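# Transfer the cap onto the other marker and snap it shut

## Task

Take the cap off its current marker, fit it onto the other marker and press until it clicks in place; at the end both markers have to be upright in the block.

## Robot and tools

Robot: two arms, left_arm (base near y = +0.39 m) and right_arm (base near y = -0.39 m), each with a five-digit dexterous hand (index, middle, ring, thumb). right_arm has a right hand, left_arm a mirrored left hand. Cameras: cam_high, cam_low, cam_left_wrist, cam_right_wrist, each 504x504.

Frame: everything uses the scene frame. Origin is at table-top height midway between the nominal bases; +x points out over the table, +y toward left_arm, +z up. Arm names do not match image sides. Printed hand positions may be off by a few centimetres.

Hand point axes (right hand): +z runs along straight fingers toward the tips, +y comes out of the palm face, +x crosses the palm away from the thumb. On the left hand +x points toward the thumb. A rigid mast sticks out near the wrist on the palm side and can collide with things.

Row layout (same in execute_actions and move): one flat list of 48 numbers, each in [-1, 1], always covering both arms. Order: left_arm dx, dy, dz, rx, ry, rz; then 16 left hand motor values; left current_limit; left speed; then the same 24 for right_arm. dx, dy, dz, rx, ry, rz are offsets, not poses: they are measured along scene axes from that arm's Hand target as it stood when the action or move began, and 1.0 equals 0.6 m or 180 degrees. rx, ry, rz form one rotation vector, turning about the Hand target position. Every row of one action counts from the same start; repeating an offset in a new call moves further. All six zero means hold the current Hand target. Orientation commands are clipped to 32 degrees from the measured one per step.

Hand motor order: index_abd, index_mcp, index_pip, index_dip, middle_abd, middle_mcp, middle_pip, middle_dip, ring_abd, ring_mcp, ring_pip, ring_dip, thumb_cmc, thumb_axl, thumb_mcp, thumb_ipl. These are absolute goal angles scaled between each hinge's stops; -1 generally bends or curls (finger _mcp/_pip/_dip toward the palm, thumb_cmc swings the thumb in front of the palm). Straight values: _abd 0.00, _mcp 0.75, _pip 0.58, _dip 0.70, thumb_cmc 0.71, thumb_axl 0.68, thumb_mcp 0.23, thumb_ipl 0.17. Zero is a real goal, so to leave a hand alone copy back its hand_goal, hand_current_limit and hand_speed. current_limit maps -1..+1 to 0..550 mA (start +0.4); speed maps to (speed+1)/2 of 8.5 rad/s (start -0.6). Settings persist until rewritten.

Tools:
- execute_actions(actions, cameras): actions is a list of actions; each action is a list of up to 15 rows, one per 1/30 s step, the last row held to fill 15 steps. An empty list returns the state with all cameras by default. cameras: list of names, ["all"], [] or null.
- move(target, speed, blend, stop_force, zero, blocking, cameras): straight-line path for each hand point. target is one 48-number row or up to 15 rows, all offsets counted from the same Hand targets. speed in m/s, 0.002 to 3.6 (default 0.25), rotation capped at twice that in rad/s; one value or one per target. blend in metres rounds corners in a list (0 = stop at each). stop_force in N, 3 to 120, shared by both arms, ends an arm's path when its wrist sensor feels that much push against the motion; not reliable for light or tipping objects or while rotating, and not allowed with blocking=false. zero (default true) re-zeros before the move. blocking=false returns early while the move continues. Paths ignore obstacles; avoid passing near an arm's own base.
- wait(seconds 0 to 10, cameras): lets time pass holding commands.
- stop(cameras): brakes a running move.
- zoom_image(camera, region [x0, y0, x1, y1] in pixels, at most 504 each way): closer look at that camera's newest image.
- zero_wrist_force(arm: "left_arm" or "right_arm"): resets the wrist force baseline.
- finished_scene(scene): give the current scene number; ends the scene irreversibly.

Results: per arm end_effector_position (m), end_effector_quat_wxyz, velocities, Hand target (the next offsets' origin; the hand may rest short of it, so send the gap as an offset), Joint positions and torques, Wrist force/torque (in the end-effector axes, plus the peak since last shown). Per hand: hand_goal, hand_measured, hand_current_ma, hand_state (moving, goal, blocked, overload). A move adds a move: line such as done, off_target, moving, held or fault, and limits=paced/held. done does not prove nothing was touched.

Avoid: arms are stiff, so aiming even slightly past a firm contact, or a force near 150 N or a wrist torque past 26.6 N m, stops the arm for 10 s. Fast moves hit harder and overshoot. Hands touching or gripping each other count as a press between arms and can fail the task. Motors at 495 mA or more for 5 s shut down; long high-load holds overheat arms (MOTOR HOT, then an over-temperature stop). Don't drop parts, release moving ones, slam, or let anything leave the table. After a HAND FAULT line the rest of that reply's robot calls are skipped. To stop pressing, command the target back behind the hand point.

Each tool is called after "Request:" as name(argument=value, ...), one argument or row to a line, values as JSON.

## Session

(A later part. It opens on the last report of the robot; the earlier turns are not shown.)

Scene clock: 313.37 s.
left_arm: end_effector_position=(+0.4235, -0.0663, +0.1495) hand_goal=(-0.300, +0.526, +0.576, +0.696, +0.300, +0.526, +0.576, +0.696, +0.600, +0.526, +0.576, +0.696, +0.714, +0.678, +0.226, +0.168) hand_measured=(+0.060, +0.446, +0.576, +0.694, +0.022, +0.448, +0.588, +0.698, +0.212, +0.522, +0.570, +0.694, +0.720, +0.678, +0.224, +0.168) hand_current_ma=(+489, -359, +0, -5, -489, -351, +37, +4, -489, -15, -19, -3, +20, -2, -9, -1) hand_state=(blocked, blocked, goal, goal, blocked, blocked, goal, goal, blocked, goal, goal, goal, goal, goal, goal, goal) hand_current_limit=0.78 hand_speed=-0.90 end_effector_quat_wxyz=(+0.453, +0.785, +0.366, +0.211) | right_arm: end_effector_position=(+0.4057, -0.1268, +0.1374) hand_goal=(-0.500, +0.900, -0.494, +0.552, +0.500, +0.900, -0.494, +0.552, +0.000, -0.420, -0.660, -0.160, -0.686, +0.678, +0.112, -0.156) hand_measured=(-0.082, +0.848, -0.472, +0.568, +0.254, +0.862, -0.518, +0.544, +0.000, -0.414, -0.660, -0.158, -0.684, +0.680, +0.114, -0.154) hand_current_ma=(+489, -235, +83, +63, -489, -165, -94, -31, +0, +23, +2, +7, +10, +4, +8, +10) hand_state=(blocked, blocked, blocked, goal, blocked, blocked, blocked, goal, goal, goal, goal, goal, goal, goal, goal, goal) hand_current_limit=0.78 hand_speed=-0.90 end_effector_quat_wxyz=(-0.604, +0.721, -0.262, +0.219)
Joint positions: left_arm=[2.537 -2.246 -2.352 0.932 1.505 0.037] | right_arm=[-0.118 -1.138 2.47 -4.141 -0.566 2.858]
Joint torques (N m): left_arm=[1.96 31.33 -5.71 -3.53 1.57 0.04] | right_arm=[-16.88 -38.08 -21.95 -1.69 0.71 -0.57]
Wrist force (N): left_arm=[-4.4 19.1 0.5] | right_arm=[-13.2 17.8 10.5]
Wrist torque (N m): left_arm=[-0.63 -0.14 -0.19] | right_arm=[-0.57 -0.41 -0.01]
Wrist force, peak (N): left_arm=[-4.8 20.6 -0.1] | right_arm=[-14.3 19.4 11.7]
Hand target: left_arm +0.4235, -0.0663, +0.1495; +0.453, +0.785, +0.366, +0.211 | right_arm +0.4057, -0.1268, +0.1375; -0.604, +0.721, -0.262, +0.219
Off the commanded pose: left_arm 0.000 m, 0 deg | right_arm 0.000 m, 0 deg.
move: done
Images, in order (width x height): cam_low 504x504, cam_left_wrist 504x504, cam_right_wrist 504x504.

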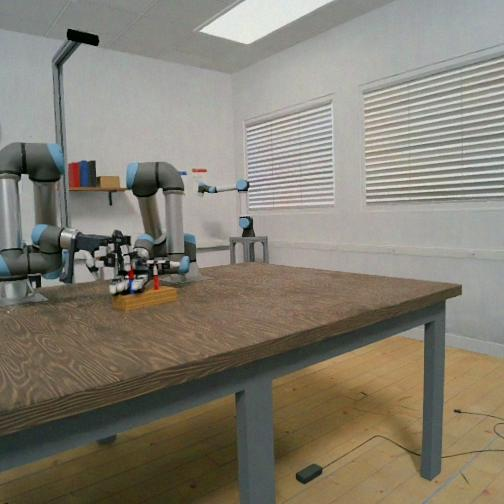

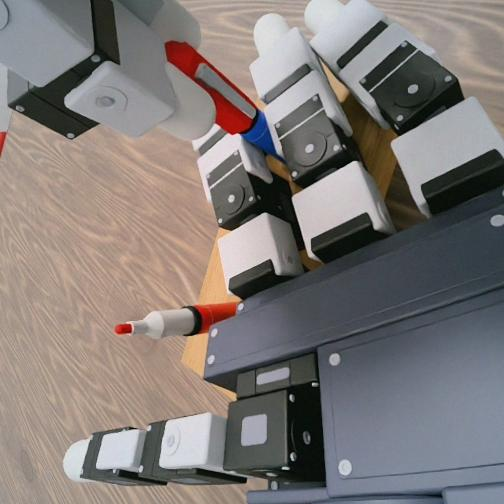

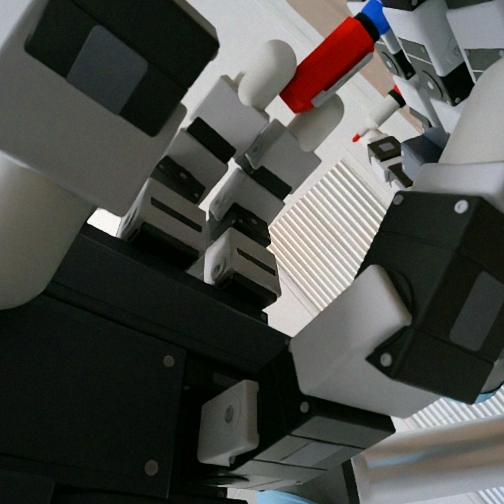

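Request:
move(
  target=[0,0,0,0,0,0,-0.3,0.525,0.576,0.696,0.3,0.525,0.576,0.696,0.6,0.525,0.576,0.696,0.714,0.678,0.226,0.168,0.78,-0.9,-0.0180,0.0150,-0.007,0,0,0,-0.5,0.9,-0.495,0.551,0.5,0.9,-0.495,0.551,0,-0.42,-0.66,-0.16,-0.686,0.677,0.112,-0.157,0.78,-0.9],
  speed=0.02,
)

Request:
execute_actions(
  actions=[
    [[0,0,0,0,0,0,-0.3,0.525,0.576,0.696,0.3,0.525,0.576,0.696,0.6,0.525,0.576,0.696,0.714,0.678,0.226,0.168,0.78,-0.9,0,0,0,0,0,0,0.09,0.9,-0.495,0.551,-0.09,0.9,-0.495,0.551,0,-0.42,-0.66,-0.16,-0.686,0.677,0.112,-0.157,0.3,-0.9]],
  ],
  cameras=["cam_right_wrist"],
)

Scene clock: 325.90 s.
left_arm: end_effector_position=(+0.4235, -0.0663, +0.1495) hand_goal=(-0.300, +0.526, +0.576, +0.696, +0.300, +0.526, +0.576, +0.696, +0.600, +0.526, +0.576, +0.696, +0.714, +0.678, +0.226, +0.168) hand_measured=(+0.062, +0.446, +0.580, +0.694, +0.024, +0.448, +0.588, +0.698, +0.212, +0.522, +0.570, +0.694, +0.720, +0.678, +0.224, +0.168) hand_current_ma=(+489, -359, +10, -5, -489, -351, +37, +4, -489, -15, -19, -3, +20, -2, -9, -1) hand_state=(blocked, blocked, goal, goal, blocked, blocked, goal, goal, blocked, goal, goal, goal, goal, goal, goal, goal) hand_current_limit=0.78 hand_speed=-0.90 end_effector_quat_wxyz=(+0.453, +0.785, +0.366, +0.211) | right_arm: end_effector_position=(+0.3950, -0.1178, +0.1333) hand_goal=(-0.500, +0.900, -0.494, +0.552, +0.500, +0.900, -0.494, +0.552, +0.000, -0.420, -0.660, -0.160, -0.686, +0.678, +0.112, -0.156) hand_measured=(-0.118, +0.872, -0.492, +0.556, +0.254, +0.926, -0.556, +0.520, +0.000, -0.414, -0.660, -0.158, -0.684, +0.680, +0.114, -0.154) hand_current_ma=(+490, -118, +5, +16, -489, +112, -267, -130, +0, +23, +2, +7, +10, +4, +8, +10) hand_state=(blocked, blocked, goal, goal, blocked, blocked, blocked, blocked, goal, goal, goal, goal, goal, goal, goal, goal) hand_current_limit=0.78 hand_speed=-0.90 end_effector_quat_wxyz=(-0.604, +0.721, -0.262, +0.219)
Joint positions: left_arm=[2.537 -2.246 -2.352 0.932 1.505 0.037] | right_arm=[-0.094 -1.127 2.49 -4.183 -0.589 2.872]
Joint torques (N m): left_arm=[2.86 30.12 -5.15 -3.32 1.46 0.26] | right_arm=[14.23 -11.57 7.49 -4.02 -1.01 1.66]
Wrist force (N): left_arm=[-1.9 14.5 -6.9] | right_arm=[1.5 1.8 2.3]
Wrist torque (N m): left_arm=[-0.18 0.03 -0.20] | right_arm=[0.29 0.46 0.08]
Wrist force, peak (N): left_arm=[-4.6 19.6 0.5] | right_arm=[-13.2 19.2 11.0]
Hand target: left_arm +0.4235, -0.0663, +0.1495; +0.453, +0.785, +0.366, +0.211 | right_arm +0.3949, -0.1178, +0.1333; -0.604, +0.721, -0.262, +0.219
Off the commanded pose: left_arm 0.000 m, 0 deg | right_arm 0.000 m, 0 deg.
move: done

Scene clock: 327.27 s.
left_arm: end_effector_position=(+0.4235, -0.0663, +0.1495) hand_goal=(-0.300, +0.526, +0.576, +0.696, +0.300, +0.526, +0.576, +0.696, +0.600, +0.526, +0.576, +0.696, +0.714, +0.678, +0.226, +0.168) hand_measured=(+0.064, +0.446, +0.580, +0.694, +0.024, +0.448, +0.588, +0.698, +0.212, +0.522, +0.570, +0.694, +0.720, +0.678, +0.224, +0.168) hand_current_ma=(+489, -359, +12, -5, -489, -351, +37, +4, -489, -15, -19, -3, +20, -2, -9, -1) hand_state=(blocked, blocked, goal, goal, blocked, blocked, goal, goal, blocked, goal, goal, goal, goal, goal, goal, goal) hand_current_limit=0.78 hand_speed=-0.90 end_effector_quat_wxyz=(+0.453, +0.785, +0.366, +0.211) | right_arm: end_effector_position=(+0.3949, -0.1178, +0.1333) hand_goal=(+0.090, +0.900, -0.494, +0.552, -0.090, +0.900, -0.494, +0.552, +0.000, -0.420, -0.660, -0.160, -0.686, +0.678, +0.112, -0.156) hand_measured=(+0.086, +0.880, -0.492, +0.554, -0.086, +0.890, -0.498, +0.550, +0.000, -0.414, -0.660, -0.158, -0.684, +0.680, +0.114, -0.154) hand_current_ma=(-9, -86, +6, +8, +9, -35, -17, -9, +0, +23, +2, +7, +10, +4, +8, +10) hand_state=(goal, blocked, goal, goal, goal, goal, goal, goal, goal, goal, goal, goal, goal, goal, goal, goal) hand_current_limit=0.30 hand_speed=-0.90 end_effector_quat_wxyz=(-0.604, +0.721, -0.262, +0.219)
Joint positions: left_arm=[2.537 -2.246 -2.352 0.932 1.505 0.037] | right_arm=[-0.093 -1.127 2.49 -4.183 -0.589 2.872]
Joint torques (N m): left_arm=[1.64 30.18 -5.56 -3.01 0.65 0.23] | right_arm=[5.62 -15.62 0.56 -3.95 -1.27 0.5]
Wrist force (N): left_arm=[-2.0 19.1 -1.9] | right_arm=[-4.3 5.0 3.0]
Wrist torque (N m): left_arm=[-0.42 0.00 -0.21] | right_arm=[0.12 0.15 0.03]
Wrist force, peak (N): left_arm=[-2.1 19.4 -1.9] | right_arm=[-4.4 5.1 3.3]
Hand target: left_arm +0.4235, -0.0663, +0.1495; +0.453, +0.785, +0.366, +0.211 | right_arm +0.3949, -0.1178, +0.1333; -0.604, +0.721, -0.262, +0.219
Off the commanded pose: left_arm 0.000 m, 0 deg | right_arm 0.000 m, 0 deg.
Images, in order (width x height): cam_right_wrist 504x504.

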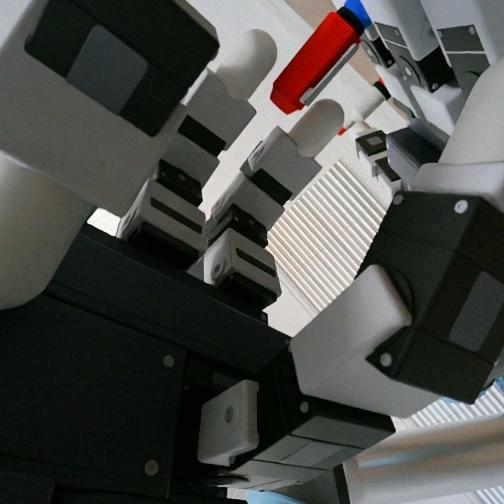

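Request:
execute_actions(
  actions=[
    [[0,0,0,0,0,0,-0.3,0.525,0.576,0.696,0.3,0.525,0.576,0.696,0.6,0.525,0.576,0.696,0.714,0.678,0.226,0.168,0.78,-0.9,0,0,0,0,0,0,0.09,0.9,-0.65,0.551,-0.09,0.9,-0.65,0.551,0,-0.42,-0.66,-0.16,-0.686,0.677,0.112,-0.157,0.5,-0.9]],
  ],
)

Request:
move(
  target=[0,0,0,0,0,0,-0.3,0.525,0.576,0.696,0.3,0.525,0.576,0.696,0.6,0.525,0.576,0.696,0.714,0.678,0.226,0.168,0.78,-0.9,0.0135,0.016,-0.0038,0,0,0,0.09,0.9,-0.65,0.551,-0.09,0.9,-0.65,0.551,0,-0.42,-0.66,-0.16,-0.686,0.677,0.112,-0.157,0.5,-0.9],
  speed=0.03,
  cameras=["cam_right_wrist"],
)

Request:
zoom_image(
  camera="cam_right_wrist",
  region=[220, 0, 420, 200],
)

Scene clock: 328.93 s.
left_arm: end_effector_position=(+0.4235, -0.0663, +0.1495) hand_goal=(-0.300, +0.526, +0.576, +0.696, +0.300, +0.526, +0.576, +0.696, +0.600, +0.526, +0.576, +0.696, +0.714, +0.678, +0.226, +0.168) hand_measured=(+0.064, +0.446, +0.580, +0.694, +0.024, +0.448, +0.588, +0.698, +0.212, +0.522, +0.570, +0.694, +0.720, +0.678, +0.224, +0.168) hand_current_ma=(+489, -359, +12, -5, -489, -351, +37, +4, -489, -15, -19, -3, +20, -2, -9, -1) hand_state=(blocked, blocked, goal, goal, blocked, blocked, goal, goal, blocked, goal, goal, goal, goal, goal, goal, goal) hand_current_limit=0.78 hand_speed=-0.90 end_effector_quat_wxyz=(+0.453, +0.785, +0.366, +0.211) | right_arm: end_effector_position=(+0.3949, -0.1178, +0.1333) hand_goal=(+0.090, +0.900, -0.650, +0.552, -0.090, +0.900, -0.650, +0.552, +0.000, -0.420, -0.660, -0.160, -0.686, +0.678, +0.112, -0.156) hand_measured=(+0.086, +0.880, -0.648, +0.554, -0.086, +0.890, -0.648, +0.550, +0.000, -0.414, -0.660, -0.158, -0.684, +0.680, +0.114, -0.154) hand_current_ma=(-9, -82, +8, +8, +9, -35, +8, -9, +0, +23, +2, +7, +10, +4, +8, +10) hand_state=(goal, goal, goal, goal, goal, goal, goal, goal, goal, goal, goal, goal, goal, goal, goal, goal) hand_current_limit=0.50 hand_speed=-0.90 end_effector_quat_wxyz=(-0.604, +0.721, -0.262, +0.219)
Joint positions: left_arm=[2.537 -2.246 -2.352 0.932 1.505 0.037] | right_arm=[-0.093 -1.127 2.49 -4.183 -0.589 2.872]
Joint torques (N m): left_arm=[2.66 29.1 -5.81 -2.49 -0.71 0.24] | right_arm=[-6.75 -23.31 -12.05 -4.23 -1.53 -0.64]
Wrist force (N): left_arm=[-2.0 19.4 -2.0] | right_arm=[-4.3 5.0 2.7]
Wrist torque (N m): left_arm=[-0.39 0.00 -0.21] | right_arm=[0.14 0.15 0.03]
Wrist force, peak (N): left_arm=[-1.9 19.5 -1.8] | right_arm=[-4.4 5.3 3.3]
Hand target: left_arm +0.4235, -0.0663, +0.1495; +0.453, +0.785, +0.366, +0.211 | right_arm +0.3949, -0.1178, +0.1333; -0.604, +0.721, -0.262, +0.219
Off the commanded pose: left_arm 0.000 m, 0 deg | right_arm 0.000 m, 0 deg.

Scene clock: 329.80 s.
left_arm: end_effector_position=(+0.4235, -0.0663, +0.1495) hand_goal=(-0.300, +0.526, +0.576, +0.696, +0.300, +0.526, +0.576, +0.696, +0.600, +0.526, +0.576, +0.696, +0.714, +0.678, +0.226, +0.168) hand_measured=(+0.064, +0.446, +0.580, +0.694, +0.024, +0.448, +0.588, +0.698, +0.212, +0.522, +0.570, +0.694, +0.720, +0.678, +0.224, +0.168) hand_current_ma=(+489, -359, +12, -5, -489, -351, +37, +4, -489, -15, -19, -3, +20, -2, -9, -1) hand_state=(blocked, blocked, goal, goal, blocked, blocked, goal, goal, blocked, goal, goal, goal, goal, goal, goal, goal) hand_current_limit=0.78 hand_speed=-0.90 end_effector_quat_wxyz=(+0.453, +0.785, +0.366, +0.211) | right_arm: end_effector_position=(+0.4030, -0.1083, +0.1310) hand_goal=(+0.090, +0.900, -0.650, +0.552, -0.090, +0.900, -0.650, +0.552, +0.000, -0.420, -0.660, -0.160, -0.686, +0.678, +0.112, -0.156) hand_measured=(+0.086, +0.880, -0.648, +0.554, -0.086, +0.890, -0.648, +0.550, +0.000, -0.414, -0.660, -0.158, -0.684, +0.680, +0.114, -0.154) hand_current_ma=(-9, -82, +8, +8, +9, -35, +8, -9, +0, +23, +2, +7, +10, +4, +8, +10) hand_state=(goal, goal, goal, goal, goal, goal, goal, goal, goal, goal, goal, goal, goal, goal, goal, goal) hand_current_limit=0.50 hand_speed=-0.90 end_effector_quat_wxyz=(-0.604, +0.721, -0.262, +0.219)
Joint positions: left_arm=[2.537 -2.246 -2.352 0.932 1.505 0.037] | right_arm=[-0.059 -1.107 2.456 -4.185 -0.622 2.891]
Joint torques (N m): left_arm=[2.05 27.97 -5.51 -2.36 -1.1 0.3] | right_arm=[12.65 -13.42 -17.61 -4.5 -2.36 1.43]
Wrist force (N): left_arm=[-2.0 19.4 -2.0] | right_arm=[-4.5 5.0 2.9]
Wrist torque (N m): left_arm=[-0.38 0.00 -0.22] | right_arm=[0.12 0.17 0.02]
Wrist force, peak (N): left_arm=[-2.0 19.4 -2.0] | right_arm=[-4.4 5.3 2.8]
Hand target: left_arm +0.4235, -0.0663, +0.1495; +0.453, +0.785, +0.366, +0.211 | right_arm +0.4030, -0.1082, +0.1310; -0.604, +0.721, -0.262, +0.219
Off the commanded pose: left_arm 0.000 m, 0 deg | right_arm 0.000 m, 0 deg.
move: done
Images, in order (width x height): cam_right_wrist 504x504.

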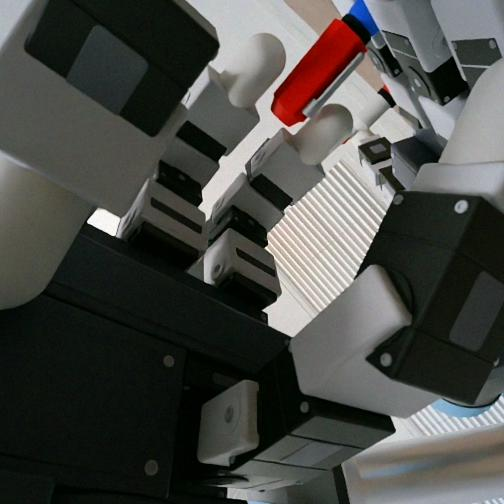

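Scaled by 2.520.

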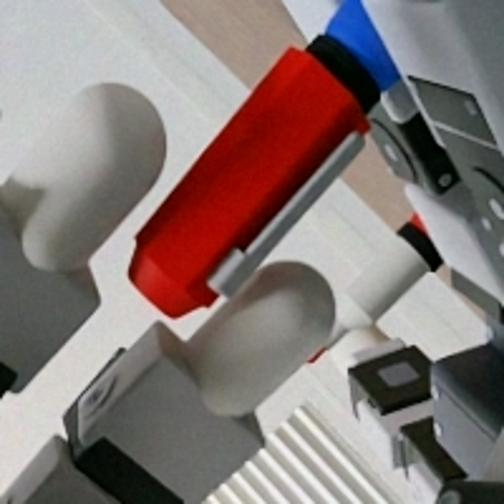

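Request:
move(
  target=[0,0,0,0,0,0,-0.3,0.525,0.576,0.696,0.3,0.525,0.576,0.696,0.6,0.525,0.576,0.696,0.714,0.678,0.226,0.168,0.78,-0.9,0,0,-0.0042,0,0,0,0.09,0.9,-0.65,0.551,-0.09,0.9,-0.65,0.551,0,-0.42,-0.66,-0.16,-0.686,0.677,0.112,-0.157,0.5,-0.9],
  speed=0.02,
)

Request:
execute_actions(
  actions=[
    [[0,0,0,0,0,0,-0.3,0.525,0.576,0.696,0.3,0.525,0.576,0.696,0.6,0.525,0.576,0.696,0.714,0.678,0.226,0.168,0.78,-0.9,0,0,0,0,0,0,-0.4,0.9,-0.65,0.551,0.4,0.9,-0.65,0.551,0,-0.42,-0.66,-0.16,-0.686,0.677,0.112,-0.157,0.2,-0.9]],
  ],
  cameras=["cam_right_wrist"],
)

Request:
zoom_image(
  camera="cam_right_wrist",
  region=[220, 0, 420, 200],
)

Scene clock: 331.63 s.
left_arm: end_effector_position=(+0.4235, -0.0663, +0.1495) hand_goal=(-0.300, +0.526, +0.576, +0.696, +0.300, +0.526, +0.576, +0.696, +0.600, +0.526, +0.576, +0.696, +0.714, +0.678, +0.226, +0.168) hand_measured=(+0.064, +0.446, +0.580, +0.694, +0.024, +0.448, +0.588, +0.698, +0.212, +0.522, +0.570, +0.694, +0.720, +0.678, +0.224, +0.168) hand_current_ma=(+489, -359, +12, -5, -489, -351, +37, +4, -489, -15, -19, -3, +20, -2, -9, -1) hand_state=(blocked, blocked, goal, goal, blocked, blocked, goal, goal, blocked, goal, goal, goal, goal, goal, goal, goal) hand_current_limit=0.78 hand_speed=-0.90 end_effector_quat_wxyz=(+0.453, +0.785, +0.366, +0.211) | right_arm: end_effector_position=(+0.4030, -0.1082, +0.1286) hand_goal=(+0.090, +0.900, -0.650, +0.552, -0.090, +0.900, -0.650, +0.552, +0.000, -0.420, -0.660, -0.160, -0.686, +0.678, +0.112, -0.156) hand_measured=(+0.086, +0.880, -0.648, +0.554, -0.086, +0.890, -0.648, +0.550, +0.000, -0.414, -0.660, -0.158, -0.684, +0.680, +0.114, -0.154) hand_current_ma=(-9, -82, +8, +8, +9, -35, +8, -9, +0, +23, +2, +7, +10, +4, +8, +10) hand_state=(goal, goal, goal, goal, goal, goal, goal, goal, goal, goal, goal, goal, goal, goal, goal, goal) hand_current_limit=0.50 hand_speed=-0.90 end_effector_quat_wxyz=(-0.604, +0.721, -0.262, +0.219)
Joint positions: left_arm=[2.537 -2.246 -2.352 0.932 1.505 0.037] | right_arm=[-0.059 -1.098 2.456 -4.194 -0.622 2.891]
Joint torques (N m): left_arm=[2.84 28.47 -5.45 -1.78 -1.15 0.24] | right_arm=[12.11 -13.35 -16.88 -4.77 -2.55 -0.36]
Wrist force (N): left_arm=[-2.1 19.1 -1.7] | right_arm=[-4.2 4.8 2.8]
Wrist torque (N m): left_arm=[-0.43 0.02 -0.22] | right_arm=[0.10 0.14 0.05]
Wrist force, peak (N): left_arm=[-1.8 19.4 -2.1] | right_arm=[-4.4 5.1 3.2]
Hand target: left_arm +0.4235, -0.0663, +0.1495; +0.453, +0.785, +0.366, +0.211 | right_arm +0.4030, -0.1082, +0.1285; -0.604, +0.721, -0.262, +0.219
Off the commanded pose: left_arm 0.000 m, 0 deg | right_arm 0.000 m, 0 deg.
move: done

Scene clock: 332.87 s.
left_arm: end_effector_position=(+0.4235, -0.0663, +0.1495) hand_goal=(-0.300, +0.526, +0.576, +0.696, +0.300, +0.526, +0.576, +0.696, +0.600, +0.526, +0.576, +0.696, +0.714, +0.678, +0.226, +0.168) hand_measured=(+0.064, +0.446, +0.580, +0.694, +0.024, +0.448, +0.588, +0.698, +0.212, +0.522, +0.570, +0.694, +0.720, +0.678, +0.224, +0.168) hand_current_ma=(+489, -359, +10, -5, -489, -351, +37, +4, -489, -15, -19, -3, +20, -2, -9, -1) hand_state=(blocked, blocked, goal, goal, blocked, blocked, goal, goal, blocked, goal, goal, goal, goal, goal, goal, goal) hand_current_limit=0.78 hand_speed=-0.90 end_effector_quat_wxyz=(+0.453, +0.785, +0.366, +0.211) | right_arm: end_effector_position=(+0.4030, -0.1082, +0.1285) hand_goal=(-0.400, +0.900, -0.650, +0.552, +0.400, +0.900, -0.650, +0.552, +0.000, -0.420, -0.660, -0.160, -0.686, +0.678, +0.112, -0.156) hand_measured=(-0.254, +0.884, -0.658, +0.552, +0.234, +0.894, -0.652, +0.550, +0.000, -0.414, -0.660, -0.158, -0.684, +0.680, +0.114, -0.154) hand_current_ma=(+330, -62, -30, -1, -330, -20, -9, -5, +0, +23, +2, +7, +10, +4, +8, +10) hand_state=(blocked, goal, goal, goal, blocked, goal, goal, goal, goal, goal, goal, goal, goal, goal, goal, goal) hand_current_limit=0.20 hand_speed=-0.90 end_effector_quat_wxyz=(-0.604, +0.721, -0.262, +0.219)
Joint positions: left_arm=[2.537 -2.246 -2.352 0.932 1.505 0.037] | right_arm=[-0.059 -1.097 2.456 -4.194 -0.622 2.891]
Joint torques (N m): left_arm=[1.87 27.04 -5.34 -1.45 -0.96 0.31] | right_arm=[10.09 -14.63 -15.58 -4.44 -1.72 0.4]
Wrist force (N): left_arm=[-3.8 18.5 -4.3] | right_arm=[-3.4 7.2 5.5]
Wrist torque (N m): left_arm=[-0.26 -0.05 -0.22] | right_arm=[0.03 0.22 0.05]
Wrist force, peak (N): left_arm=[-2.0 19.4 -2.0] | right_arm=[-3.4 7.2 5.5]
Hand target: left_arm +0.4235, -0.0663, +0.1495; +0.453, +0.785, +0.366, +0.211 | right_arm +0.4030, -0.1082, +0.1285; -0.604, +0.721, -0.262, +0.219
Off the commanded pose: left_arm 0.000 m, 0 deg | right_arm 0.000 m, 0 deg.
Images, in order (width x height): cam_right_wrist 504x504.

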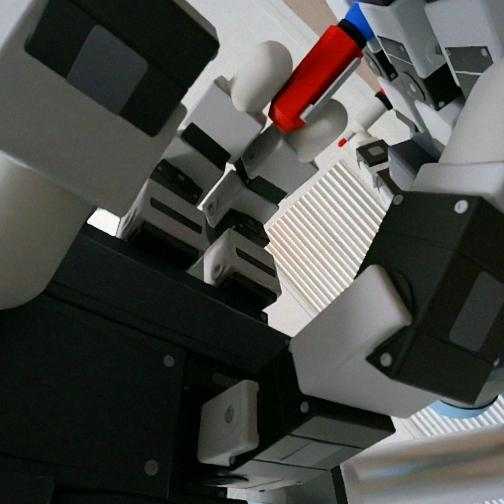

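Scaled by 2.520.

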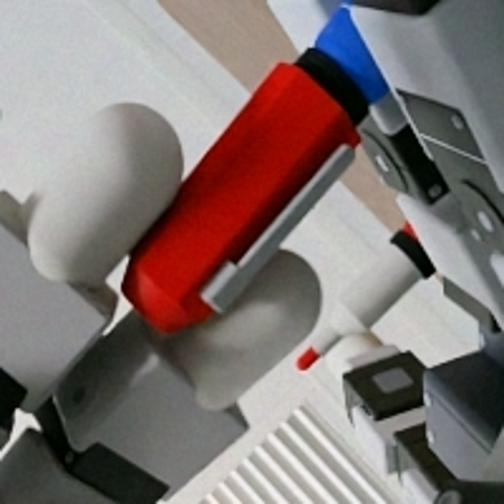

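Request:
execute_actions(
  actions=[
    [[0,0,0,0,0,0,-0.3,0.525,0.576,0.696,0.3,0.525,0.576,0.696,0.6,0.525,0.576,0.696,0.714,0.678,0.226,0.168,0.78,-0.9,0,0,0,0,0,0,-0.6,0.9,-0.65,0.551,0.6,0.9,-0.65,0.551,0,-0.42,-0.66,-0.16,-0.686,0.677,0.112,-0.157,0.78,-0.9]],
  ],
)

Request:
move(
  target=[0,0,0,0,0,0,-0.3,0.525,0.576,0.696,0.3,0.525,0.576,0.696,0.6,0.525,0.576,0.696,0.714,0.678,0.226,0.168,0.78,-0.9,0.0102,-0.0086,0,0,0,0,-0.6,0.9,-0.65,0.551,0.6,0.9,-0.65,0.551,0,-0.42,-0.66,-0.16,-0.686,0.677,0.112,-0.157,0.78,-0.9],
  speed=0.02,
  cameras=["cam_right_wrist"],
)

Request:
zoom_image(
  camera="cam_right_wrist",
  region=[220, 0, 420, 200],
)

Scene clock: 334.53 s.
left_arm: end_effector_position=(+0.4235, -0.0663, +0.1495) hand_goal=(-0.300, +0.526, +0.576, +0.696, +0.300, +0.526, +0.576, +0.696, +0.600, +0.526, +0.576, +0.696, +0.714, +0.678, +0.226, +0.168) hand_measured=(+0.064, +0.446, +0.580, +0.694, +0.024, +0.448, +0.588, +0.698, +0.212, +0.522, +0.570, +0.694, +0.720, +0.678, +0.224, +0.168) hand_current_ma=(+489, -359, +9, -5, -489, -351, +37, +4, -489, -15, -19, -3, +20, -2, -9, -1) hand_state=(blocked, blocked, goal, goal, blocked, blocked, goal, goal, blocked, goal, goal, goal, goal, goal, goal, goal) hand_current_limit=0.78 hand_speed=-0.90 end_effector_quat_wxyz=(+0.453, +0.785, +0.366, +0.211) | right_arm: end_effector_position=(+0.4030, -0.1082, +0.1285) hand_goal=(-0.600, +0.900, -0.650, +0.552, +0.600, +0.900, -0.650, +0.552, +0.000, -0.420, -0.660, -0.160, -0.686, +0.678, +0.112, -0.156) hand_measured=(-0.266, +0.886, -0.660, +0.552, +0.234, +0.894, -0.654, +0.552, +0.000, -0.414, -0.660, -0.158, -0.684, +0.680, +0.114, -0.154) hand_current_ma=(+490, -59, -34, -1, -489, -20, -14, -3, +0, +23, +2, +7, +10, +4, +8, +10) hand_state=(blocked, goal, goal, goal, blocked, goal, goal, goal, goal, goal, goal, goal, goal, goal, goal, goal) hand_current_limit=0.78 hand_speed=-0.90 end_effector_quat_wxyz=(-0.604, +0.721, -0.262, +0.219)
Joint positions: left_arm=[2.537 -2.246 -2.352 0.932 1.505 0.037] | right_arm=[-0.059 -1.097 2.456 -4.194 -0.622 2.891]
Joint torques (N m): left_arm=[2.06 26.2 -5.67 -1.06 -0.27 0.32] | right_arm=[9.4 -20.04 -12.64 -3.66 0.21 1.07]
Wrist force (N): left_arm=[-4.0 18.8 -4.2] | right_arm=[-3.6 6.7 5.7]
Wrist torque (N m): left_arm=[-0.26 -0.04 -0.21] | right_arm=[-0.04 0.20 0.06]
Wrist force, peak (N): left_arm=[-4.1 19.0 -4.1] | right_arm=[-3.6 7.2 6.1]
Hand target: left_arm +0.4235, -0.0663, +0.1495; +0.453, +0.785, +0.366, +0.211 | right_arm +0.4030, -0.1082, +0.1285; -0.604, +0.721, -0.262, +0.219
Off the commanded pose: left_arm 0.000 m, 0 deg | right_arm 0.000 m, 0 deg.

Scene clock: 335.30 s.
left_arm: end_effector_position=(+0.4235, -0.0663, +0.1495) hand_goal=(-0.300, +0.526, +0.576, +0.696, +0.300, +0.526, +0.576, +0.696, +0.600, +0.526, +0.576, +0.696, +0.714, +0.678, +0.226, +0.168) hand_measured=(+0.064, +0.446, +0.580, +0.694, +0.024, +0.448, +0.588, +0.698, +0.212, +0.522, +0.570, +0.694, +0.720, +0.678, +0.224, +0.168) hand_current_ma=(+489, -359, +8, -5, -489, -351, +37, +4, -489, -15, -19, -3, +20, -2, -9, -1) hand_state=(blocked, blocked, goal, goal, blocked, blocked, goal, goal, blocked, goal, goal, goal, goal, goal, goal, goal) hand_current_limit=0.78 hand_speed=-0.90 end_effector_quat_wxyz=(+0.453, +0.785, +0.366, +0.211) | right_arm: end_effector_position=(+0.4090, -0.1133, +0.1285) hand_goal=(-0.600, +0.900, -0.650, +0.552, +0.600, +0.900, -0.650, +0.552, +0.000, -0.420, -0.660, -0.160, -0.686, +0.678, +0.112, -0.156) hand_measured=(-0.266, +0.896, -0.670, +0.552, +0.240, +0.900, -0.656, +0.552, +0.000, -0.414, -0.660, -0.158, -0.684, +0.680, +0.114, -0.154) hand_current_ma=(+489, -17, -82, -3, -489, -1, -18, -2, +0, +23, +2, +7, +9, +4, +8, +10) hand_state=(blocked, goal, blocked, goal, blocked, goal, goal, goal, goal, goal, goal, goal, goal, goal, goal, goal) hand_current_limit=0.78 hand_speed=-0.90 end_effector_quat_wxyz=(-0.604, +0.721, -0.262, +0.219)
Joint positions: left_arm=[2.537 -2.246 -2.352 0.932 1.505 0.037] | right_arm=[-0.073 -1.095 2.445 -4.18 -0.608 2.884]
Joint torques (N m): left_arm=[2.5 25.43 -4.99 -0.83 0.12 0.33] | right_arm=[-12.82 -14.34 -18.76 0.73 2 -1.79]
Wrist force (N): left_arm=[-3.1 21.8 2.2] | right_arm=[-8.4 4.9 5.1]
Wrist torque (N m): left_arm=[-0.64 -0.01 -0.17] | right_arm=[0.03 -0.07 0.12]
Wrist force, peak (N): left_arm=[-3.5 22.2 2.7] | right_arm=[-8.4 4.9 5.1]
Hand target: left_arm +0.4235, -0.0663, +0.1495; +0.453, +0.785, +0.366, +0.211 | right_arm +0.4091, -0.1134, +0.1285; -0.604, +0.721, -0.262, +0.219
Off the commanded pose: left_arm 0.000 m, 0 deg | right_arm 0.000 m, 0 deg.
move: done
Images, in order (width x height): cam_right_wrist 504x504.

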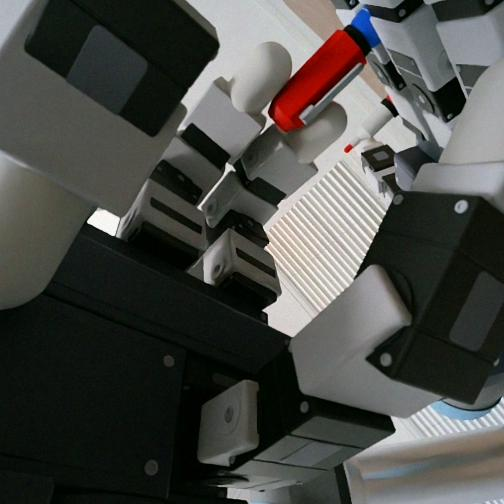

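Scaled by 2.520.

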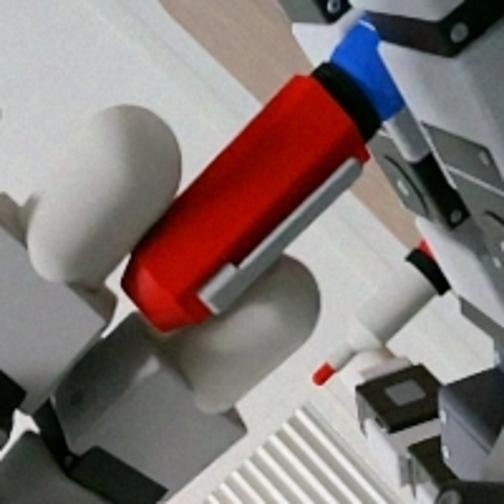

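Request:
move(
  target=[0,0,0,0,0,0,-0.3,0.525,0.576,0.696,0.3,0.525,0.576,0.696,0.6,0.525,0.576,0.696,0.714,0.678,0.226,0.168,0.78,-0.9,0.0064,-0.0054,0,0,0,0,-0.6,0.9,-0.65,0.551,0.6,0.9,-0.65,0.551,0,-0.42,-0.66,-0.16,-0.686,0.677,0.112,-0.157,0.78,-0.9],
  speed=0.02,
)

Request:
move(
  target=[0,0,0,0,0,0,-0.3,0.525,0.576,0.696,0.3,0.525,0.576,0.696,0.6,0.525,0.576,0.696,0.714,0.678,0.226,0.168,0.78,-0.9,0,0,0.005,0,0,0,-0.6,0.9,-0.65,0.551,0.6,0.9,-0.65,0.551,0,-0.42,-0.66,-0.16,-0.686,0.677,0.112,-0.157,0.78,-0.9],
  speed=0.02,
  cameras=["cam_right_wrist"],
)

Request:
zoom_image(
  camera="cam_right_wrist",
  region=[220, 0, 420, 200],
)

Scene clock: 336.83 s.
left_arm: end_effector_position=(+0.4235, -0.0663, +0.1495) hand_goal=(-0.300, +0.526, +0.576, +0.696, +0.300, +0.526, +0.576, +0.696, +0.600, +0.526, +0.576, +0.696, +0.714, +0.678, +0.226, +0.168) hand_measured=(+0.064, +0.446, +0.580, +0.694, +0.024, +0.448, +0.588, +0.698, +0.212, +0.522, +0.570, +0.694, +0.720, +0.678, +0.224, +0.168) hand_current_ma=(+489, -359, +8, -5, -489, -351, +37, +4, -489, -15, -19, -3, +20, -2, -9, -1) hand_state=(blocked, blocked, goal, goal, blocked, blocked, goal, goal, blocked, goal, goal, goal, goal, goal, goal, goal) hand_current_limit=0.78 hand_speed=-0.90 end_effector_quat_wxyz=(+0.453, +0.785, +0.366, +0.211) | right_arm: end_effector_position=(+0.4129, -0.1165, +0.1285) hand_goal=(-0.600, +0.900, -0.650, +0.552, +0.600, +0.900, -0.650, +0.552, +0.000, -0.420, -0.660, -0.160, -0.686, +0.678, +0.112, -0.156) hand_measured=(-0.266, +0.904, -0.680, +0.550, +0.250, +0.904, -0.654, +0.552, +0.000, -0.414, -0.660, -0.158, -0.684, +0.680, +0.114, -0.154) hand_current_ma=(+490, +13, -118, -3, -489, +12, -10, -2, +0, +23, +2, +7, +9, +4, +8, +10) hand_state=(blocked, goal, blocked, goal, blocked, goal, goal, goal, goal, goal, goal, goal, goal, goal, goal, goal) hand_current_limit=0.78 hand_speed=-0.90 end_effector_quat_wxyz=(-0.604, +0.721, -0.262, +0.219)
Joint positions: left_arm=[2.537 -2.246 -2.352 0.932 1.505 0.037] | right_arm=[-0.082 -1.093 2.439 -4.171 -0.6 2.879]
Joint torques (N m): left_arm=[2.1 25.81 -5.11 -0.5 0.63 0.22] | right_arm=[-20.79 -15.76 -21.36 -0.07 -1.43 -2.29]
Wrist force (N): left_arm=[-2.1 21.2 1.1] | right_arm=[-19.6 7.0 7.4]
Wrist torque (N m): left_arm=[-0.56 0.00 -0.13] | right_arm=[0.02 -0.58 -0.05]
Wrist force, peak (N): left_arm=[-3.1 21.7 2.2] | right_arm=[-19.6 7.0 7.4]
Hand target: left_arm +0.4235, -0.0663, +0.1495; +0.453, +0.785, +0.366, +0.211 | right_arm +0.4130, -0.1166, +0.1285; -0.604, +0.721, -0.262, +0.219
Off the commanded pose: left_arm 0.000 m, 0 deg | right_arm 0.000 m, 0 deg.
move: done

Scene clock: 337.57 s.
left_arm: end_effector_position=(+0.4235, -0.0663, +0.1495) hand_goal=(-0.300, +0.526, +0.576, +0.696, +0.300, +0.526, +0.576, +0.696, +0.600, +0.526, +0.576, +0.696, +0.714, +0.678, +0.226, +0.168) hand_measured=(+0.064, +0.446, +0.578, +0.694, +0.024, +0.448, +0.588, +0.698, +0.214, +0.522, +0.570, +0.694, +0.720, +0.678, +0.224, +0.168) hand_current_ma=(+490, -359, +8, -5, -489, -351, +37, +4, -489, -15, -19, -3, +20, -2, -9, -1) hand_state=(blocked, blocked, goal, goal, blocked, blocked, goal, goal, blocked, goal, goal, goal, goal, goal, goal, goal) hand_current_limit=0.78 hand_speed=-0.90 end_effector_quat_wxyz=(+0.453, +0.785, +0.366, +0.211) | right_arm: end_effector_position=(+0.4130, -0.1166, +0.1314) hand_goal=(-0.600, +0.900, -0.650, +0.552, +0.600, +0.900, -0.650, +0.552, +0.000, -0.420, -0.660, -0.160, -0.686, +0.678, +0.112, -0.156) hand_measured=(-0.266, +0.892, -0.680, +0.554, +0.250, +0.894, -0.654, +0.552, +0.000, -0.414, -0.660, -0.158, -0.684, +0.680, +0.114, -0.154) hand_current_ma=(+489, -30, -120, +4, -489, -26, -14, -2, +0, +23, +2, +7, +9, +4, +8, +10) hand_state=(blocked, goal, blocked, goal, blocked, goal, goal, goal, goal, goal, goal, goal, goal, goal, goal, goal) hand_current_limit=0.78 hand_speed=-0.90 end_effector_quat_wxyz=(-0.604, +0.720, -0.262, +0.219)
Joint positions: left_arm=[2.537 -2.246 -2.352 0.932 1.505 0.037] | right_arm=[-0.082 -1.104 2.438 -4.16 -0.6 2.879]
Joint torques (N m): left_arm=[3.42 25.65 -6.2 -0.41 1.09 0.27] | right_arm=[-18.05 -35.96 -19.35 -0.44 -0.93 -2.1]
Wrist force (N): left_arm=[-1.7 20.2 -0.1] | right_arm=[-18.1 10.2 7.6]
Wrist torque (N m): left_arm=[-0.53 0.03 -0.12] | right_arm=[-0.12 -0.45 -0.08]
Wrist force, peak (N): left_arm=[-3.1 22.2 1.8] | right_arm=[-20.2 10.7 9.1]
Hand target: left_arm +0.4235, -0.0663, +0.1495; +0.453, +0.785, +0.366, +0.211 | right_arm +0.4130, -0.1166, +0.1315; -0.604, +0.721, -0.262, +0.219
Off the commanded pose: left_arm 0.000 m, 0 deg | right_arm 0.000 m, 0 deg.
move: done
Images, in order (width x height): cam_right_wrist 504x504.

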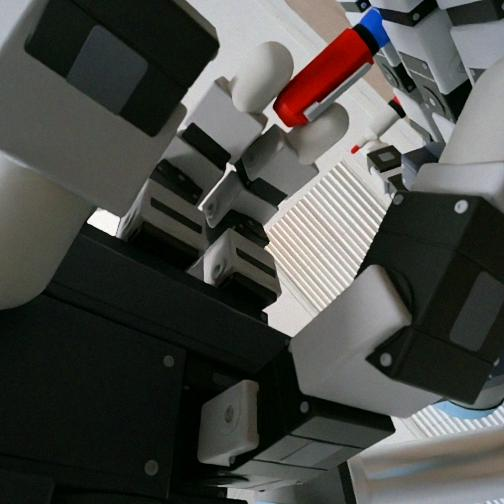

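Scaled by 2.520.

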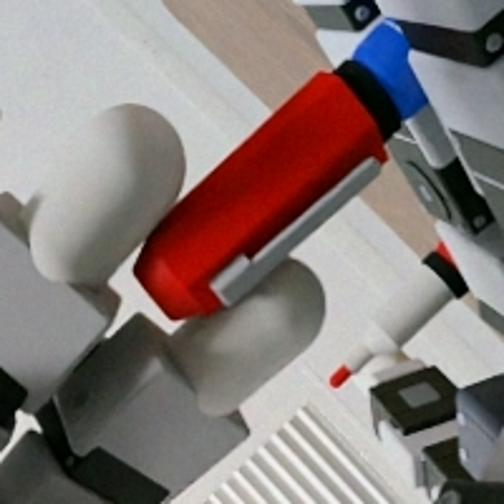

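Request:
move(
  target=[0,0,0,0,0,0,-0.3,0.525,0.576,0.696,0.3,0.525,0.576,0.696,0.6,0.525,0.576,0.696,0.714,0.678,0.226,0.168,0.78,-0.9,0,0,0.004,0,0,0,-0.6,0.9,-0.65,0.551,0.6,0.9,-0.65,0.551,0,-0.42,-0.66,-0.16,-0.686,0.677,0.112,-0.157,0.78,-0.9],
  speed=0.02,
  cameras=["cam_right_wrist"],
)

Request:
zoom_image(
  camera="cam_right_wrist",
  region=[220, 0, 420, 200],
)

Scene clock: 339.40 s.
left_arm: end_effector_position=(+0.4235, -0.0663, +0.1495) hand_goal=(-0.300, +0.526, +0.576, +0.696, +0.300, +0.526, +0.576, +0.696, +0.600, +0.526, +0.576, +0.696, +0.714, +0.678, +0.226, +0.168) hand_measured=(+0.064, +0.446, +0.578, +0.694, +0.026, +0.448, +0.588, +0.698, +0.216, +0.522, +0.570, +0.694, +0.720, +0.678, +0.224, +0.168) hand_current_ma=(+490, -359, +8, -5, -489, -351, +37, +4, -489, -15, -19, -3, +20, -2, -9, -1) hand_state=(blocked, blocked, goal, goal, blocked, blocked, goal, goal, blocked, goal, goal, goal, goal, goal, goal, goal) hand_current_limit=0.78 hand_speed=-0.90 end_effector_quat_wxyz=(+0.453, +0.785, +0.366, +0.211) | right_arm: end_effector_position=(+0.4130, -0.1166, +0.1338) hand_goal=(-0.600, +0.900, -0.650, +0.552, +0.600, +0.900, -0.650, +0.552, +0.000, -0.420, -0.660, -0.160, -0.686, +0.678, +0.112, -0.156) hand_measured=(-0.266, +0.886, -0.680, +0.550, +0.250, +0.890, -0.658, +0.552, +0.000, -0.414, -0.660, -0.158, -0.684, +0.680, +0.114, -0.154) hand_current_ma=(+489, -53, -122, -6, -489, -44, -26, -2, +0, +23, +2, +7, +9, +4, +8, +10) hand_state=(blocked, goal, blocked, goal, blocked, goal, goal, goal, goal, goal, goal, goal, goal, goal, goal, goal) hand_current_limit=0.78 hand_speed=-0.90 end_effector_quat_wxyz=(-0.604, +0.721, -0.262, +0.219)
Joint positions: left_arm=[2.537 -2.246 -2.352 0.932 1.505 0.037] | right_arm=[-0.082 -1.112 2.438 -4.152 -0.6 2.879]
Joint torques (N m): left_arm=[2.33 25.14 -5.17 -0.42 1.53 0.27] | right_arm=[-10.19 -35.8 -1.2 -0.3 -0.95 -0.74]
Wrist force (N): left_arm=[-0.8 18.3 -2.3] | right_arm=[-15.3 9.5 6.0]
Wrist torque (N m): left_arm=[-0.41 0.07 -0.09] | right_arm=[-0.08 -0.34 -0.04]
Wrist force, peak (N): left_arm=[-1.8 20.5 -0.2] | right_arm=[-17.8 11.0 7.7]
Hand target: left_arm +0.4235, -0.0663, +0.1495; +0.453, +0.785, +0.366, +0.211 | right_arm +0.4130, -0.1166, +0.1339; -0.604, +0.721, -0.262, +0.219
Off the commanded pose: left_arm 0.000 m, 0 deg | right_arm 0.000 m, 0 deg.
move: done
Images, in order (width x height): cam_right_wrist 504x504.

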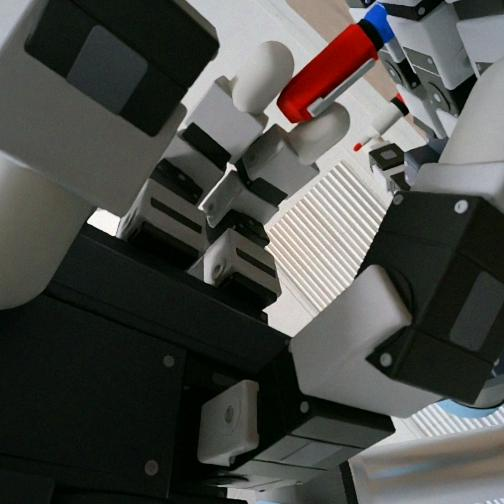

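Scaled by 2.520.

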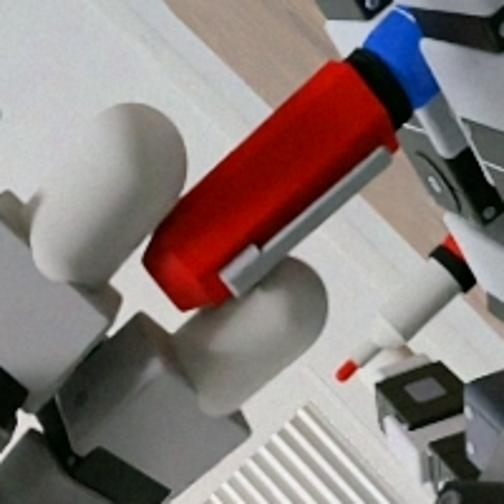

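Request:
move(
  target=[0,0,0,0,0,0,-0.3,0.525,0.576,0.696,0.3,0.525,0.576,0.696,0.6,0.525,0.576,0.696,0.714,0.678,0.226,0.168,0.78,-0.9,-0.0175,0.0147,-0.0022,0,0,0,-0.6,0.9,-0.65,0.551,0.6,0.9,-0.65,0.551,0,-0.42,-0.66,-0.16,-0.686,0.677,0.112,-0.157,0.78,-0.9],
  speed=0.02,
)

Request:
execute_actions(
  actions=[
    [[0,0,0,0,0,0,-0.3,0.525,0.576,0.696,0.3,0.525,0.576,0.696,0.6,0.525,0.576,0.696,0.714,0.678,0.226,0.168,0.78,-0.9,0,0,0,0,0,0,0.09,0.9,-0.65,0.551,-0.09,0.9,-0.65,0.551,0,-0.42,-0.66,-0.16,-0.686,0.677,0.112,-0.157,0.3,-0.9]],
  ],
)

Request:
move(
  target=[0,0,0,0,0,0,-0.3,0.525,0.576,0.696,0.3,0.525,0.576,0.696,0.6,0.525,0.576,0.696,0.714,0.678,0.226,0.168,0.78,-0.9,-0.0135,-0.016,0.008,0,0,0,0.09,0.9,-0.65,0.551,-0.09,0.9,-0.65,0.551,0,-0.42,-0.66,-0.16,-0.686,0.677,0.112,-0.157,0.3,-0.9],
  speed=0.04,
)

Request:
execute_actions(
  actions=[
    [[0,0,0,0,0,0,-0.3,0.525,0.576,0.696,0.3,0.525,0.576,0.696,0.6,0.525,0.576,0.696,0.714,0.678,0.226,0.168,0.78,-0.9,0,0,0,0,0,0,0.09,0.9,-0.495,0.551,-0.09,0.9,-0.495,0.551,0,-0.42,-0.66,-0.16,-0.686,0.677,0.112,-0.157,0.5,-0.9]],
  ],
  cameras=["cam_right_wrist", "cam_low"],
)

Request:
zoom_image(
  camera="cam_right_wrist",
  region=[220, 0, 420, 200],
)

Request:
zoom_image(
  camera="cam_low",
  region=[90, 240, 170, 310],
)

Scene clock: 349.03 s.
left_arm: end_effector_position=(+0.4235, -0.0663, +0.1495) hand_goal=(-0.300, +0.526, +0.576, +0.696, +0.300, +0.526, +0.576, +0.696, +0.600, +0.526, +0.576, +0.696, +0.714, +0.678, +0.226, +0.168) hand_measured=(+0.070, +0.446, +0.580, +0.694, +0.032, +0.448, +0.588, +0.698, +0.222, +0.522, +0.570, +0.694, +0.720, +0.678, +0.224, +0.168) hand_current_ma=(+490, -359, +9, -5, -489, -351, +37, +4, -489, -11, -19, -3, +20, -2, -9, -1) hand_state=(blocked, blocked, goal, goal, blocked, blocked, goal, goal, blocked, goal, goal, goal, goal, goal, goal, goal) hand_current_limit=0.78 hand_speed=-0.90 end_effector_quat_wxyz=(+0.453, +0.785, +0.366, +0.211) | right_arm: end_effector_position=(+0.4026, -0.1078, +0.1326) hand_goal=(-0.600, +0.900, -0.650, +0.552, +0.600, +0.900, -0.650, +0.552, +0.000, -0.420, -0.660, -0.160, -0.686, +0.678, +0.112, -0.156) hand_measured=(-0.272, +0.896, -0.680, +0.550, +0.250, +0.908, -0.678, +0.542, +0.000, -0.414, -0.660, -0.158, -0.684, +0.680, +0.114, -0.154) hand_current_ma=(+489, -12, -123, -4, -489, +32, -117, -40, +0, +23, +2, +7, +8, +4, +8, +10) hand_state=(blocked, goal, blocked, goal, blocked, goal, blocked, goal, goal, goal, goal, goal, goal, goal, goal, goal) hand_current_limit=0.78 hand_speed=-0.90 end_effector_quat_wxyz=(-0.604, +0.721, -0.262, +0.219)
Joint positions: left_arm=[2.537 -2.246 -2.352 0.932 1.505 0.037] | right_arm=[-0.058 -1.113 2.457 -4.181 -0.623 2.892]
Joint torques (N m): left_arm=[2.48 22.31 -5.43 -0.43 0.84 0.29] | right_arm=[14.98 -20.6 6.96 -3.88 -0.96 1.52]
Wrist force (N): left_arm=[-1.5 13.6 -10.2] | right_arm=[2.1 1.1 1.9]
Wrist torque (N m): left_arm=[0.06 0.01 -0.16] | right_arm=[0.21 0.45 0.09]
Wrist force, peak (N): left_arm=[-0.8 18.7 -2.6] | right_arm=[-15.6 9.9 5.8]
Hand target: left_arm +0.4235, -0.0663, +0.1495; +0.453, +0.785, +0.366, +0.211 | right_arm +0.4025, -0.1078, +0.1326; -0.604, +0.721, -0.262, +0.219
Off the commanded pose: left_arm 0.000 m, 0 deg | right_arm 0.000 m, 0 deg.
move: done

Scene clock: 350.43 s.
left_arm: end_effector_position=(+0.4235, -0.0663, +0.1495) hand_goal=(-0.300, +0.526, +0.576, +0.696, +0.300, +0.526, +0.576, +0.696, +0.600, +0.526, +0.576, +0.696, +0.714, +0.678, +0.226, +0.168) hand_measured=(+0.070, +0.446, +0.580, +0.694, +0.032, +0.448, +0.588, +0.698, +0.222, +0.522, +0.570, +0.694, +0.720, +0.678, +0.224, +0.168) hand_current_ma=(+489, -359, +9, -5, -489, -351, +37, +4, -489, -11, -19, -3, +20, -2, -9, -1) hand_state=(blocked, blocked, goal, goal, blocked, blocked, goal, goal, blocked, goal, goal, goal, goal, goal, goal, goal) hand_current_limit=0.78 hand_speed=-0.90 end_effector_quat_wxyz=(+0.453, +0.785, +0.366, +0.211) | right_arm: end_effector_position=(+0.4025, -0.1078, +0.1326) hand_goal=(+0.090, +0.900, -0.650, +0.552, -0.090, +0.900, -0.650, +0.552, +0.000, -0.420, -0.660, -0.160, -0.686, +0.678, +0.112, -0.156) hand_measured=(+0.086, +0.892, -0.654, +0.550, -0.086, +0.892, -0.654, +0.550, +0.000, -0.414, -0.660, -0.158, -0.684, +0.680, +0.114, -0.154) hand_current_ma=(-9, -28, -14, -4, +9, -27, -13, -9, +0, +23, +2, +7, +8, +4, +8, +10) hand_state=(goal, goal, goal, goal, goal, goal, goal, goal, goal, goal, goal, goal, goal, goal, goal, goal) hand_current_limit=0.30 hand_speed=-0.90 end_effector_quat_wxyz=(-0.604, +0.721, -0.262, +0.219)
Joint positions: left_arm=[2.537 -2.246 -2.352 0.932 1.505 0.037] | right_arm=[-0.057 -1.112 2.457 -4.181 -0.623 2.892]
Joint torques (N m): left_arm=[3.04 21.6 -4.71 -0.22 -0.11 0.49] | right_arm=[5.04 -14.95 -0.11 -4.18 -0.89 0.6]
Wrist force (N): left_arm=[-2.1 18.9 -3.6] | right_arm=[-4.3 4.8 3.1]
Wrist torque (N m): left_arm=[-0.28 -0.02 -0.20] | right_arm=[0.08 0.15 0.03]
Wrist force, peak (N): left_arm=[-2.0 19.2 -3.6] | right_arm=[-4.9 5.1 2.5]
Hand target: left_arm +0.4235, -0.0663, +0.1495; +0.453, +0.785, +0.366, +0.211 | right_arm +0.4025, -0.1078, +0.1326; -0.604, +0.721, -0.262, +0.219
Off the commanded pose: left_arm 0.000 m, 0 deg | right_arm 0.000 m, 0 deg.

Scene clock: 351.30 s.
left_arm: end_effector_position=(+0.4235, -0.0663, +0.1495) hand_goal=(-0.300, +0.526, +0.576, +0.696, +0.300, +0.526, +0.576, +0.696, +0.600, +0.526, +0.576, +0.696, +0.714, +0.678, +0.226, +0.168) hand_measured=(+0.070, +0.446, +0.580, +0.694, +0.032, +0.448, +0.588, +0.698, +0.222, +0.522, +0.570, +0.694, +0.720, +0.678, +0.224, +0.168) hand_current_ma=(+489, -359, +9, -5, -489, -351, +37, +4, -489, -11, -19, -3, +20, -2, -9, -1) hand_state=(blocked, blocked, goal, goal, blocked, blocked, goal, goal, blocked, goal, goal, goal, goal, goal, goal, goal) hand_current_limit=0.78 hand_speed=-0.90 end_effector_quat_wxyz=(+0.453, +0.785, +0.366, +0.211) | right_arm: end_effector_position=(+0.3944, -0.1173, +0.1373) hand_goal=(+0.090, +0.900, -0.650, +0.552, -0.090, +0.900, -0.650, +0.552, +0.000, -0.420, -0.660, -0.160, -0.686, +0.678, +0.112, -0.156) hand_measured=(+0.086, +0.892, -0.654, +0.550, -0.086, +0.892, -0.654, +0.550, +0.000, -0.414, -0.660, -0.158, -0.684, +0.680, +0.114, -0.154) hand_current_ma=(-9, -28, -13, -4, +9, -27, -13, -9, +0, +23, +2, +7, +8, +4, +8, +10) hand_state=(goal, goal, goal, goal, goal, goal, goal, goal, goal, goal, goal, goal, goal, goal, goal, goal) hand_current_limit=0.30 hand_speed=-0.90 end_effector_quat_wxyz=(-0.604, +0.720, -0.262, +0.219)
Joint positions: left_arm=[2.537 -2.246 -2.352 0.932 1.505 0.037] | right_arm=[-0.092 -1.143 2.491 -4.169 -0.59 2.873]
Joint torques (N m): left_arm=[3.19 22.43 -5.06 -0.46 -0.63 0.28] | right_arm=[-9.66 -31.13 3.71 0.89 2.84 -1.33]
Wrist force (N): left_arm=[-2.2 19.0 -3.7] | right_arm=[-4.6 4.7 3.3]
Wrist torque (N m): left_arm=[-0.26 -0.02 -0.20] | right_arm=[0.06 0.17 0.06]
Wrist force, peak (N): left_arm=[-2.1 19.2 -3.6] | right_arm=[-4.7 4.8 3.1]
Hand target: left_arm +0.4235, -0.0663, +0.1495; +0.453, +0.785, +0.366, +0.211 | right_arm +0.3944, -0.1174, +0.1374; -0.604, +0.721, -0.262, +0.219
Off the commanded pose: left_arm 0.000 m, 0 deg | right_arm 0.000 m, 0 deg.
move: done

Scene clock: 352.00 s.
left_arm: end_effector_position=(+0.4235, -0.0663, +0.1495) hand_goal=(-0.300, +0.526, +0.576, +0.696, +0.300, +0.526, +0.576, +0.696, +0.600, +0.526, +0.576, +0.696, +0.714, +0.678, +0.226, +0.168) hand_measured=(+0.070, +0.446, +0.580, +0.694, +0.032, +0.448, +0.588, +0.698, +0.222, +0.522, +0.570, +0.694, +0.720, +0.678, +0.224, +0.168) hand_current_ma=(+489, -359, +9, -5, -489, -351, +37, +4, -489, -11, -19, -3, +20, -2, -9, -1) hand_state=(blocked, blocked, goal, goal, blocked, blocked, goal, goal, blocked, goal, goal, goal, goal, goal, goal, goal) hand_current_limit=0.78 hand_speed=-0.90 end_effector_quat_wxyz=(+0.453, +0.785, +0.366, +0.211) | right_arm: end_effector_position=(+0.3944, -0.1174, +0.1374) hand_goal=(+0.090, +0.900, -0.494, +0.552, -0.090, +0.900, -0.494, +0.552, +0.000, -0.420, -0.660, -0.160, -0.686, +0.678, +0.112, -0.156) hand_measured=(+0.086, +0.892, -0.498, +0.550, -0.086, +0.892, -0.498, +0.550, +0.000, -0.414, -0.660, -0.158, -0.684, +0.680, +0.114, -0.154) hand_current_ma=(-9, -28, -17, -4, +9, -27, -17, -9, +0, +23, +2, +7, +8, +4, +8, +10) hand_state=(goal, goal, goal, goal, goal, goal, goal, goal, goal, goal, goal, goal, goal, goal, goal, goal) hand_current_limit=0.50 hand_speed=-0.90 end_effector_quat_wxyz=(-0.604, +0.721, -0.262, +0.219)
Joint positions: left_arm=[2.537 -2.246 -2.352 0.932 1.505 0.037] | right_arm=[-0.092 -1.143 2.491 -4.169 -0.59 2.873]
Joint torques (N m): left_arm=[1.97 21.06 -4.8 -0.29 -1.15 0.09] | right_arm=[-9.71 -32.24 4.57 0.53 3.01 -1.29]
Wrist force (N): left_arm=[-2.1 19.0 -3.4] | right_arm=[-4.3 4.8 3.0]
Wrist torque (N m): left_arm=[-0.28 -0.02 -0.20] | right_arm=[0.09 0.14 0.09]
Wrist force, peak (N): left_arm=[-2.0 19.1 -3.4] | right_arm=[-4.6 4.9 3.1]
Hand target: left_arm +0.4235, -0.0663, +0.1495; +0.453, +0.785, +0.366, +0.211 | right_arm +0.3944, -0.1174, +0.1374; -0.604, +0.721, -0.262, +0.219
Off the commanded pose: left_arm 0.000 m, 0 deg | right_arm 0.000 m, 0 deg.
Images, in order (width x height): cam_low 504x504, cam_right_wrist 504x504.

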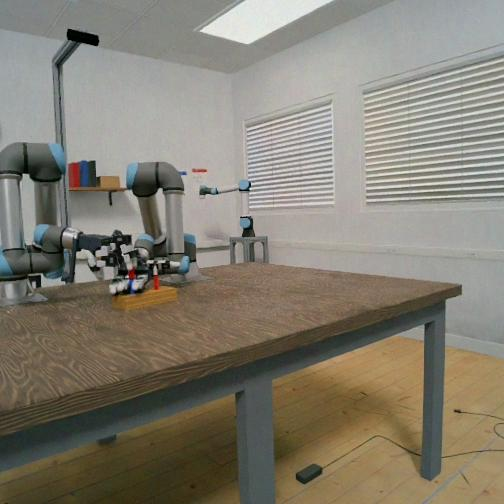

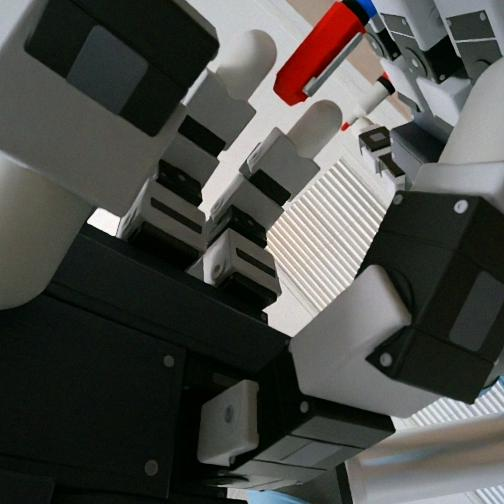

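Scaled by 2.520.

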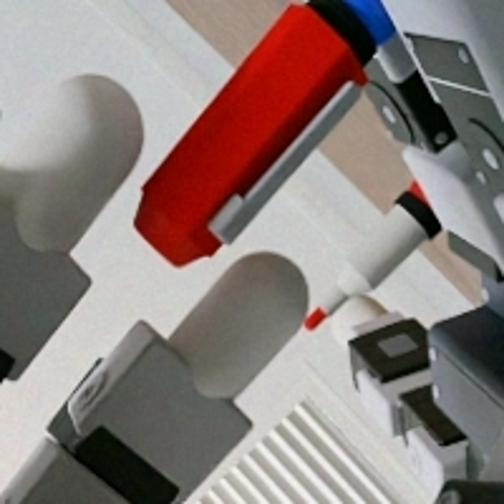

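Scaled by 6.300.

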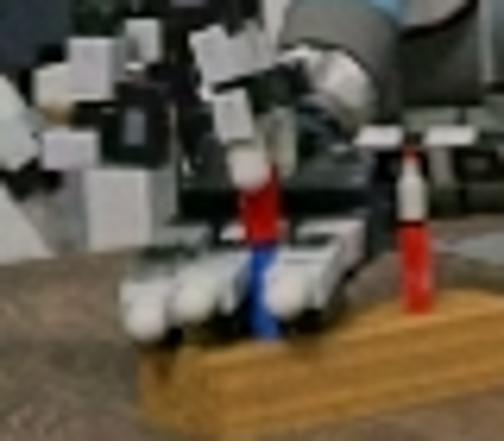

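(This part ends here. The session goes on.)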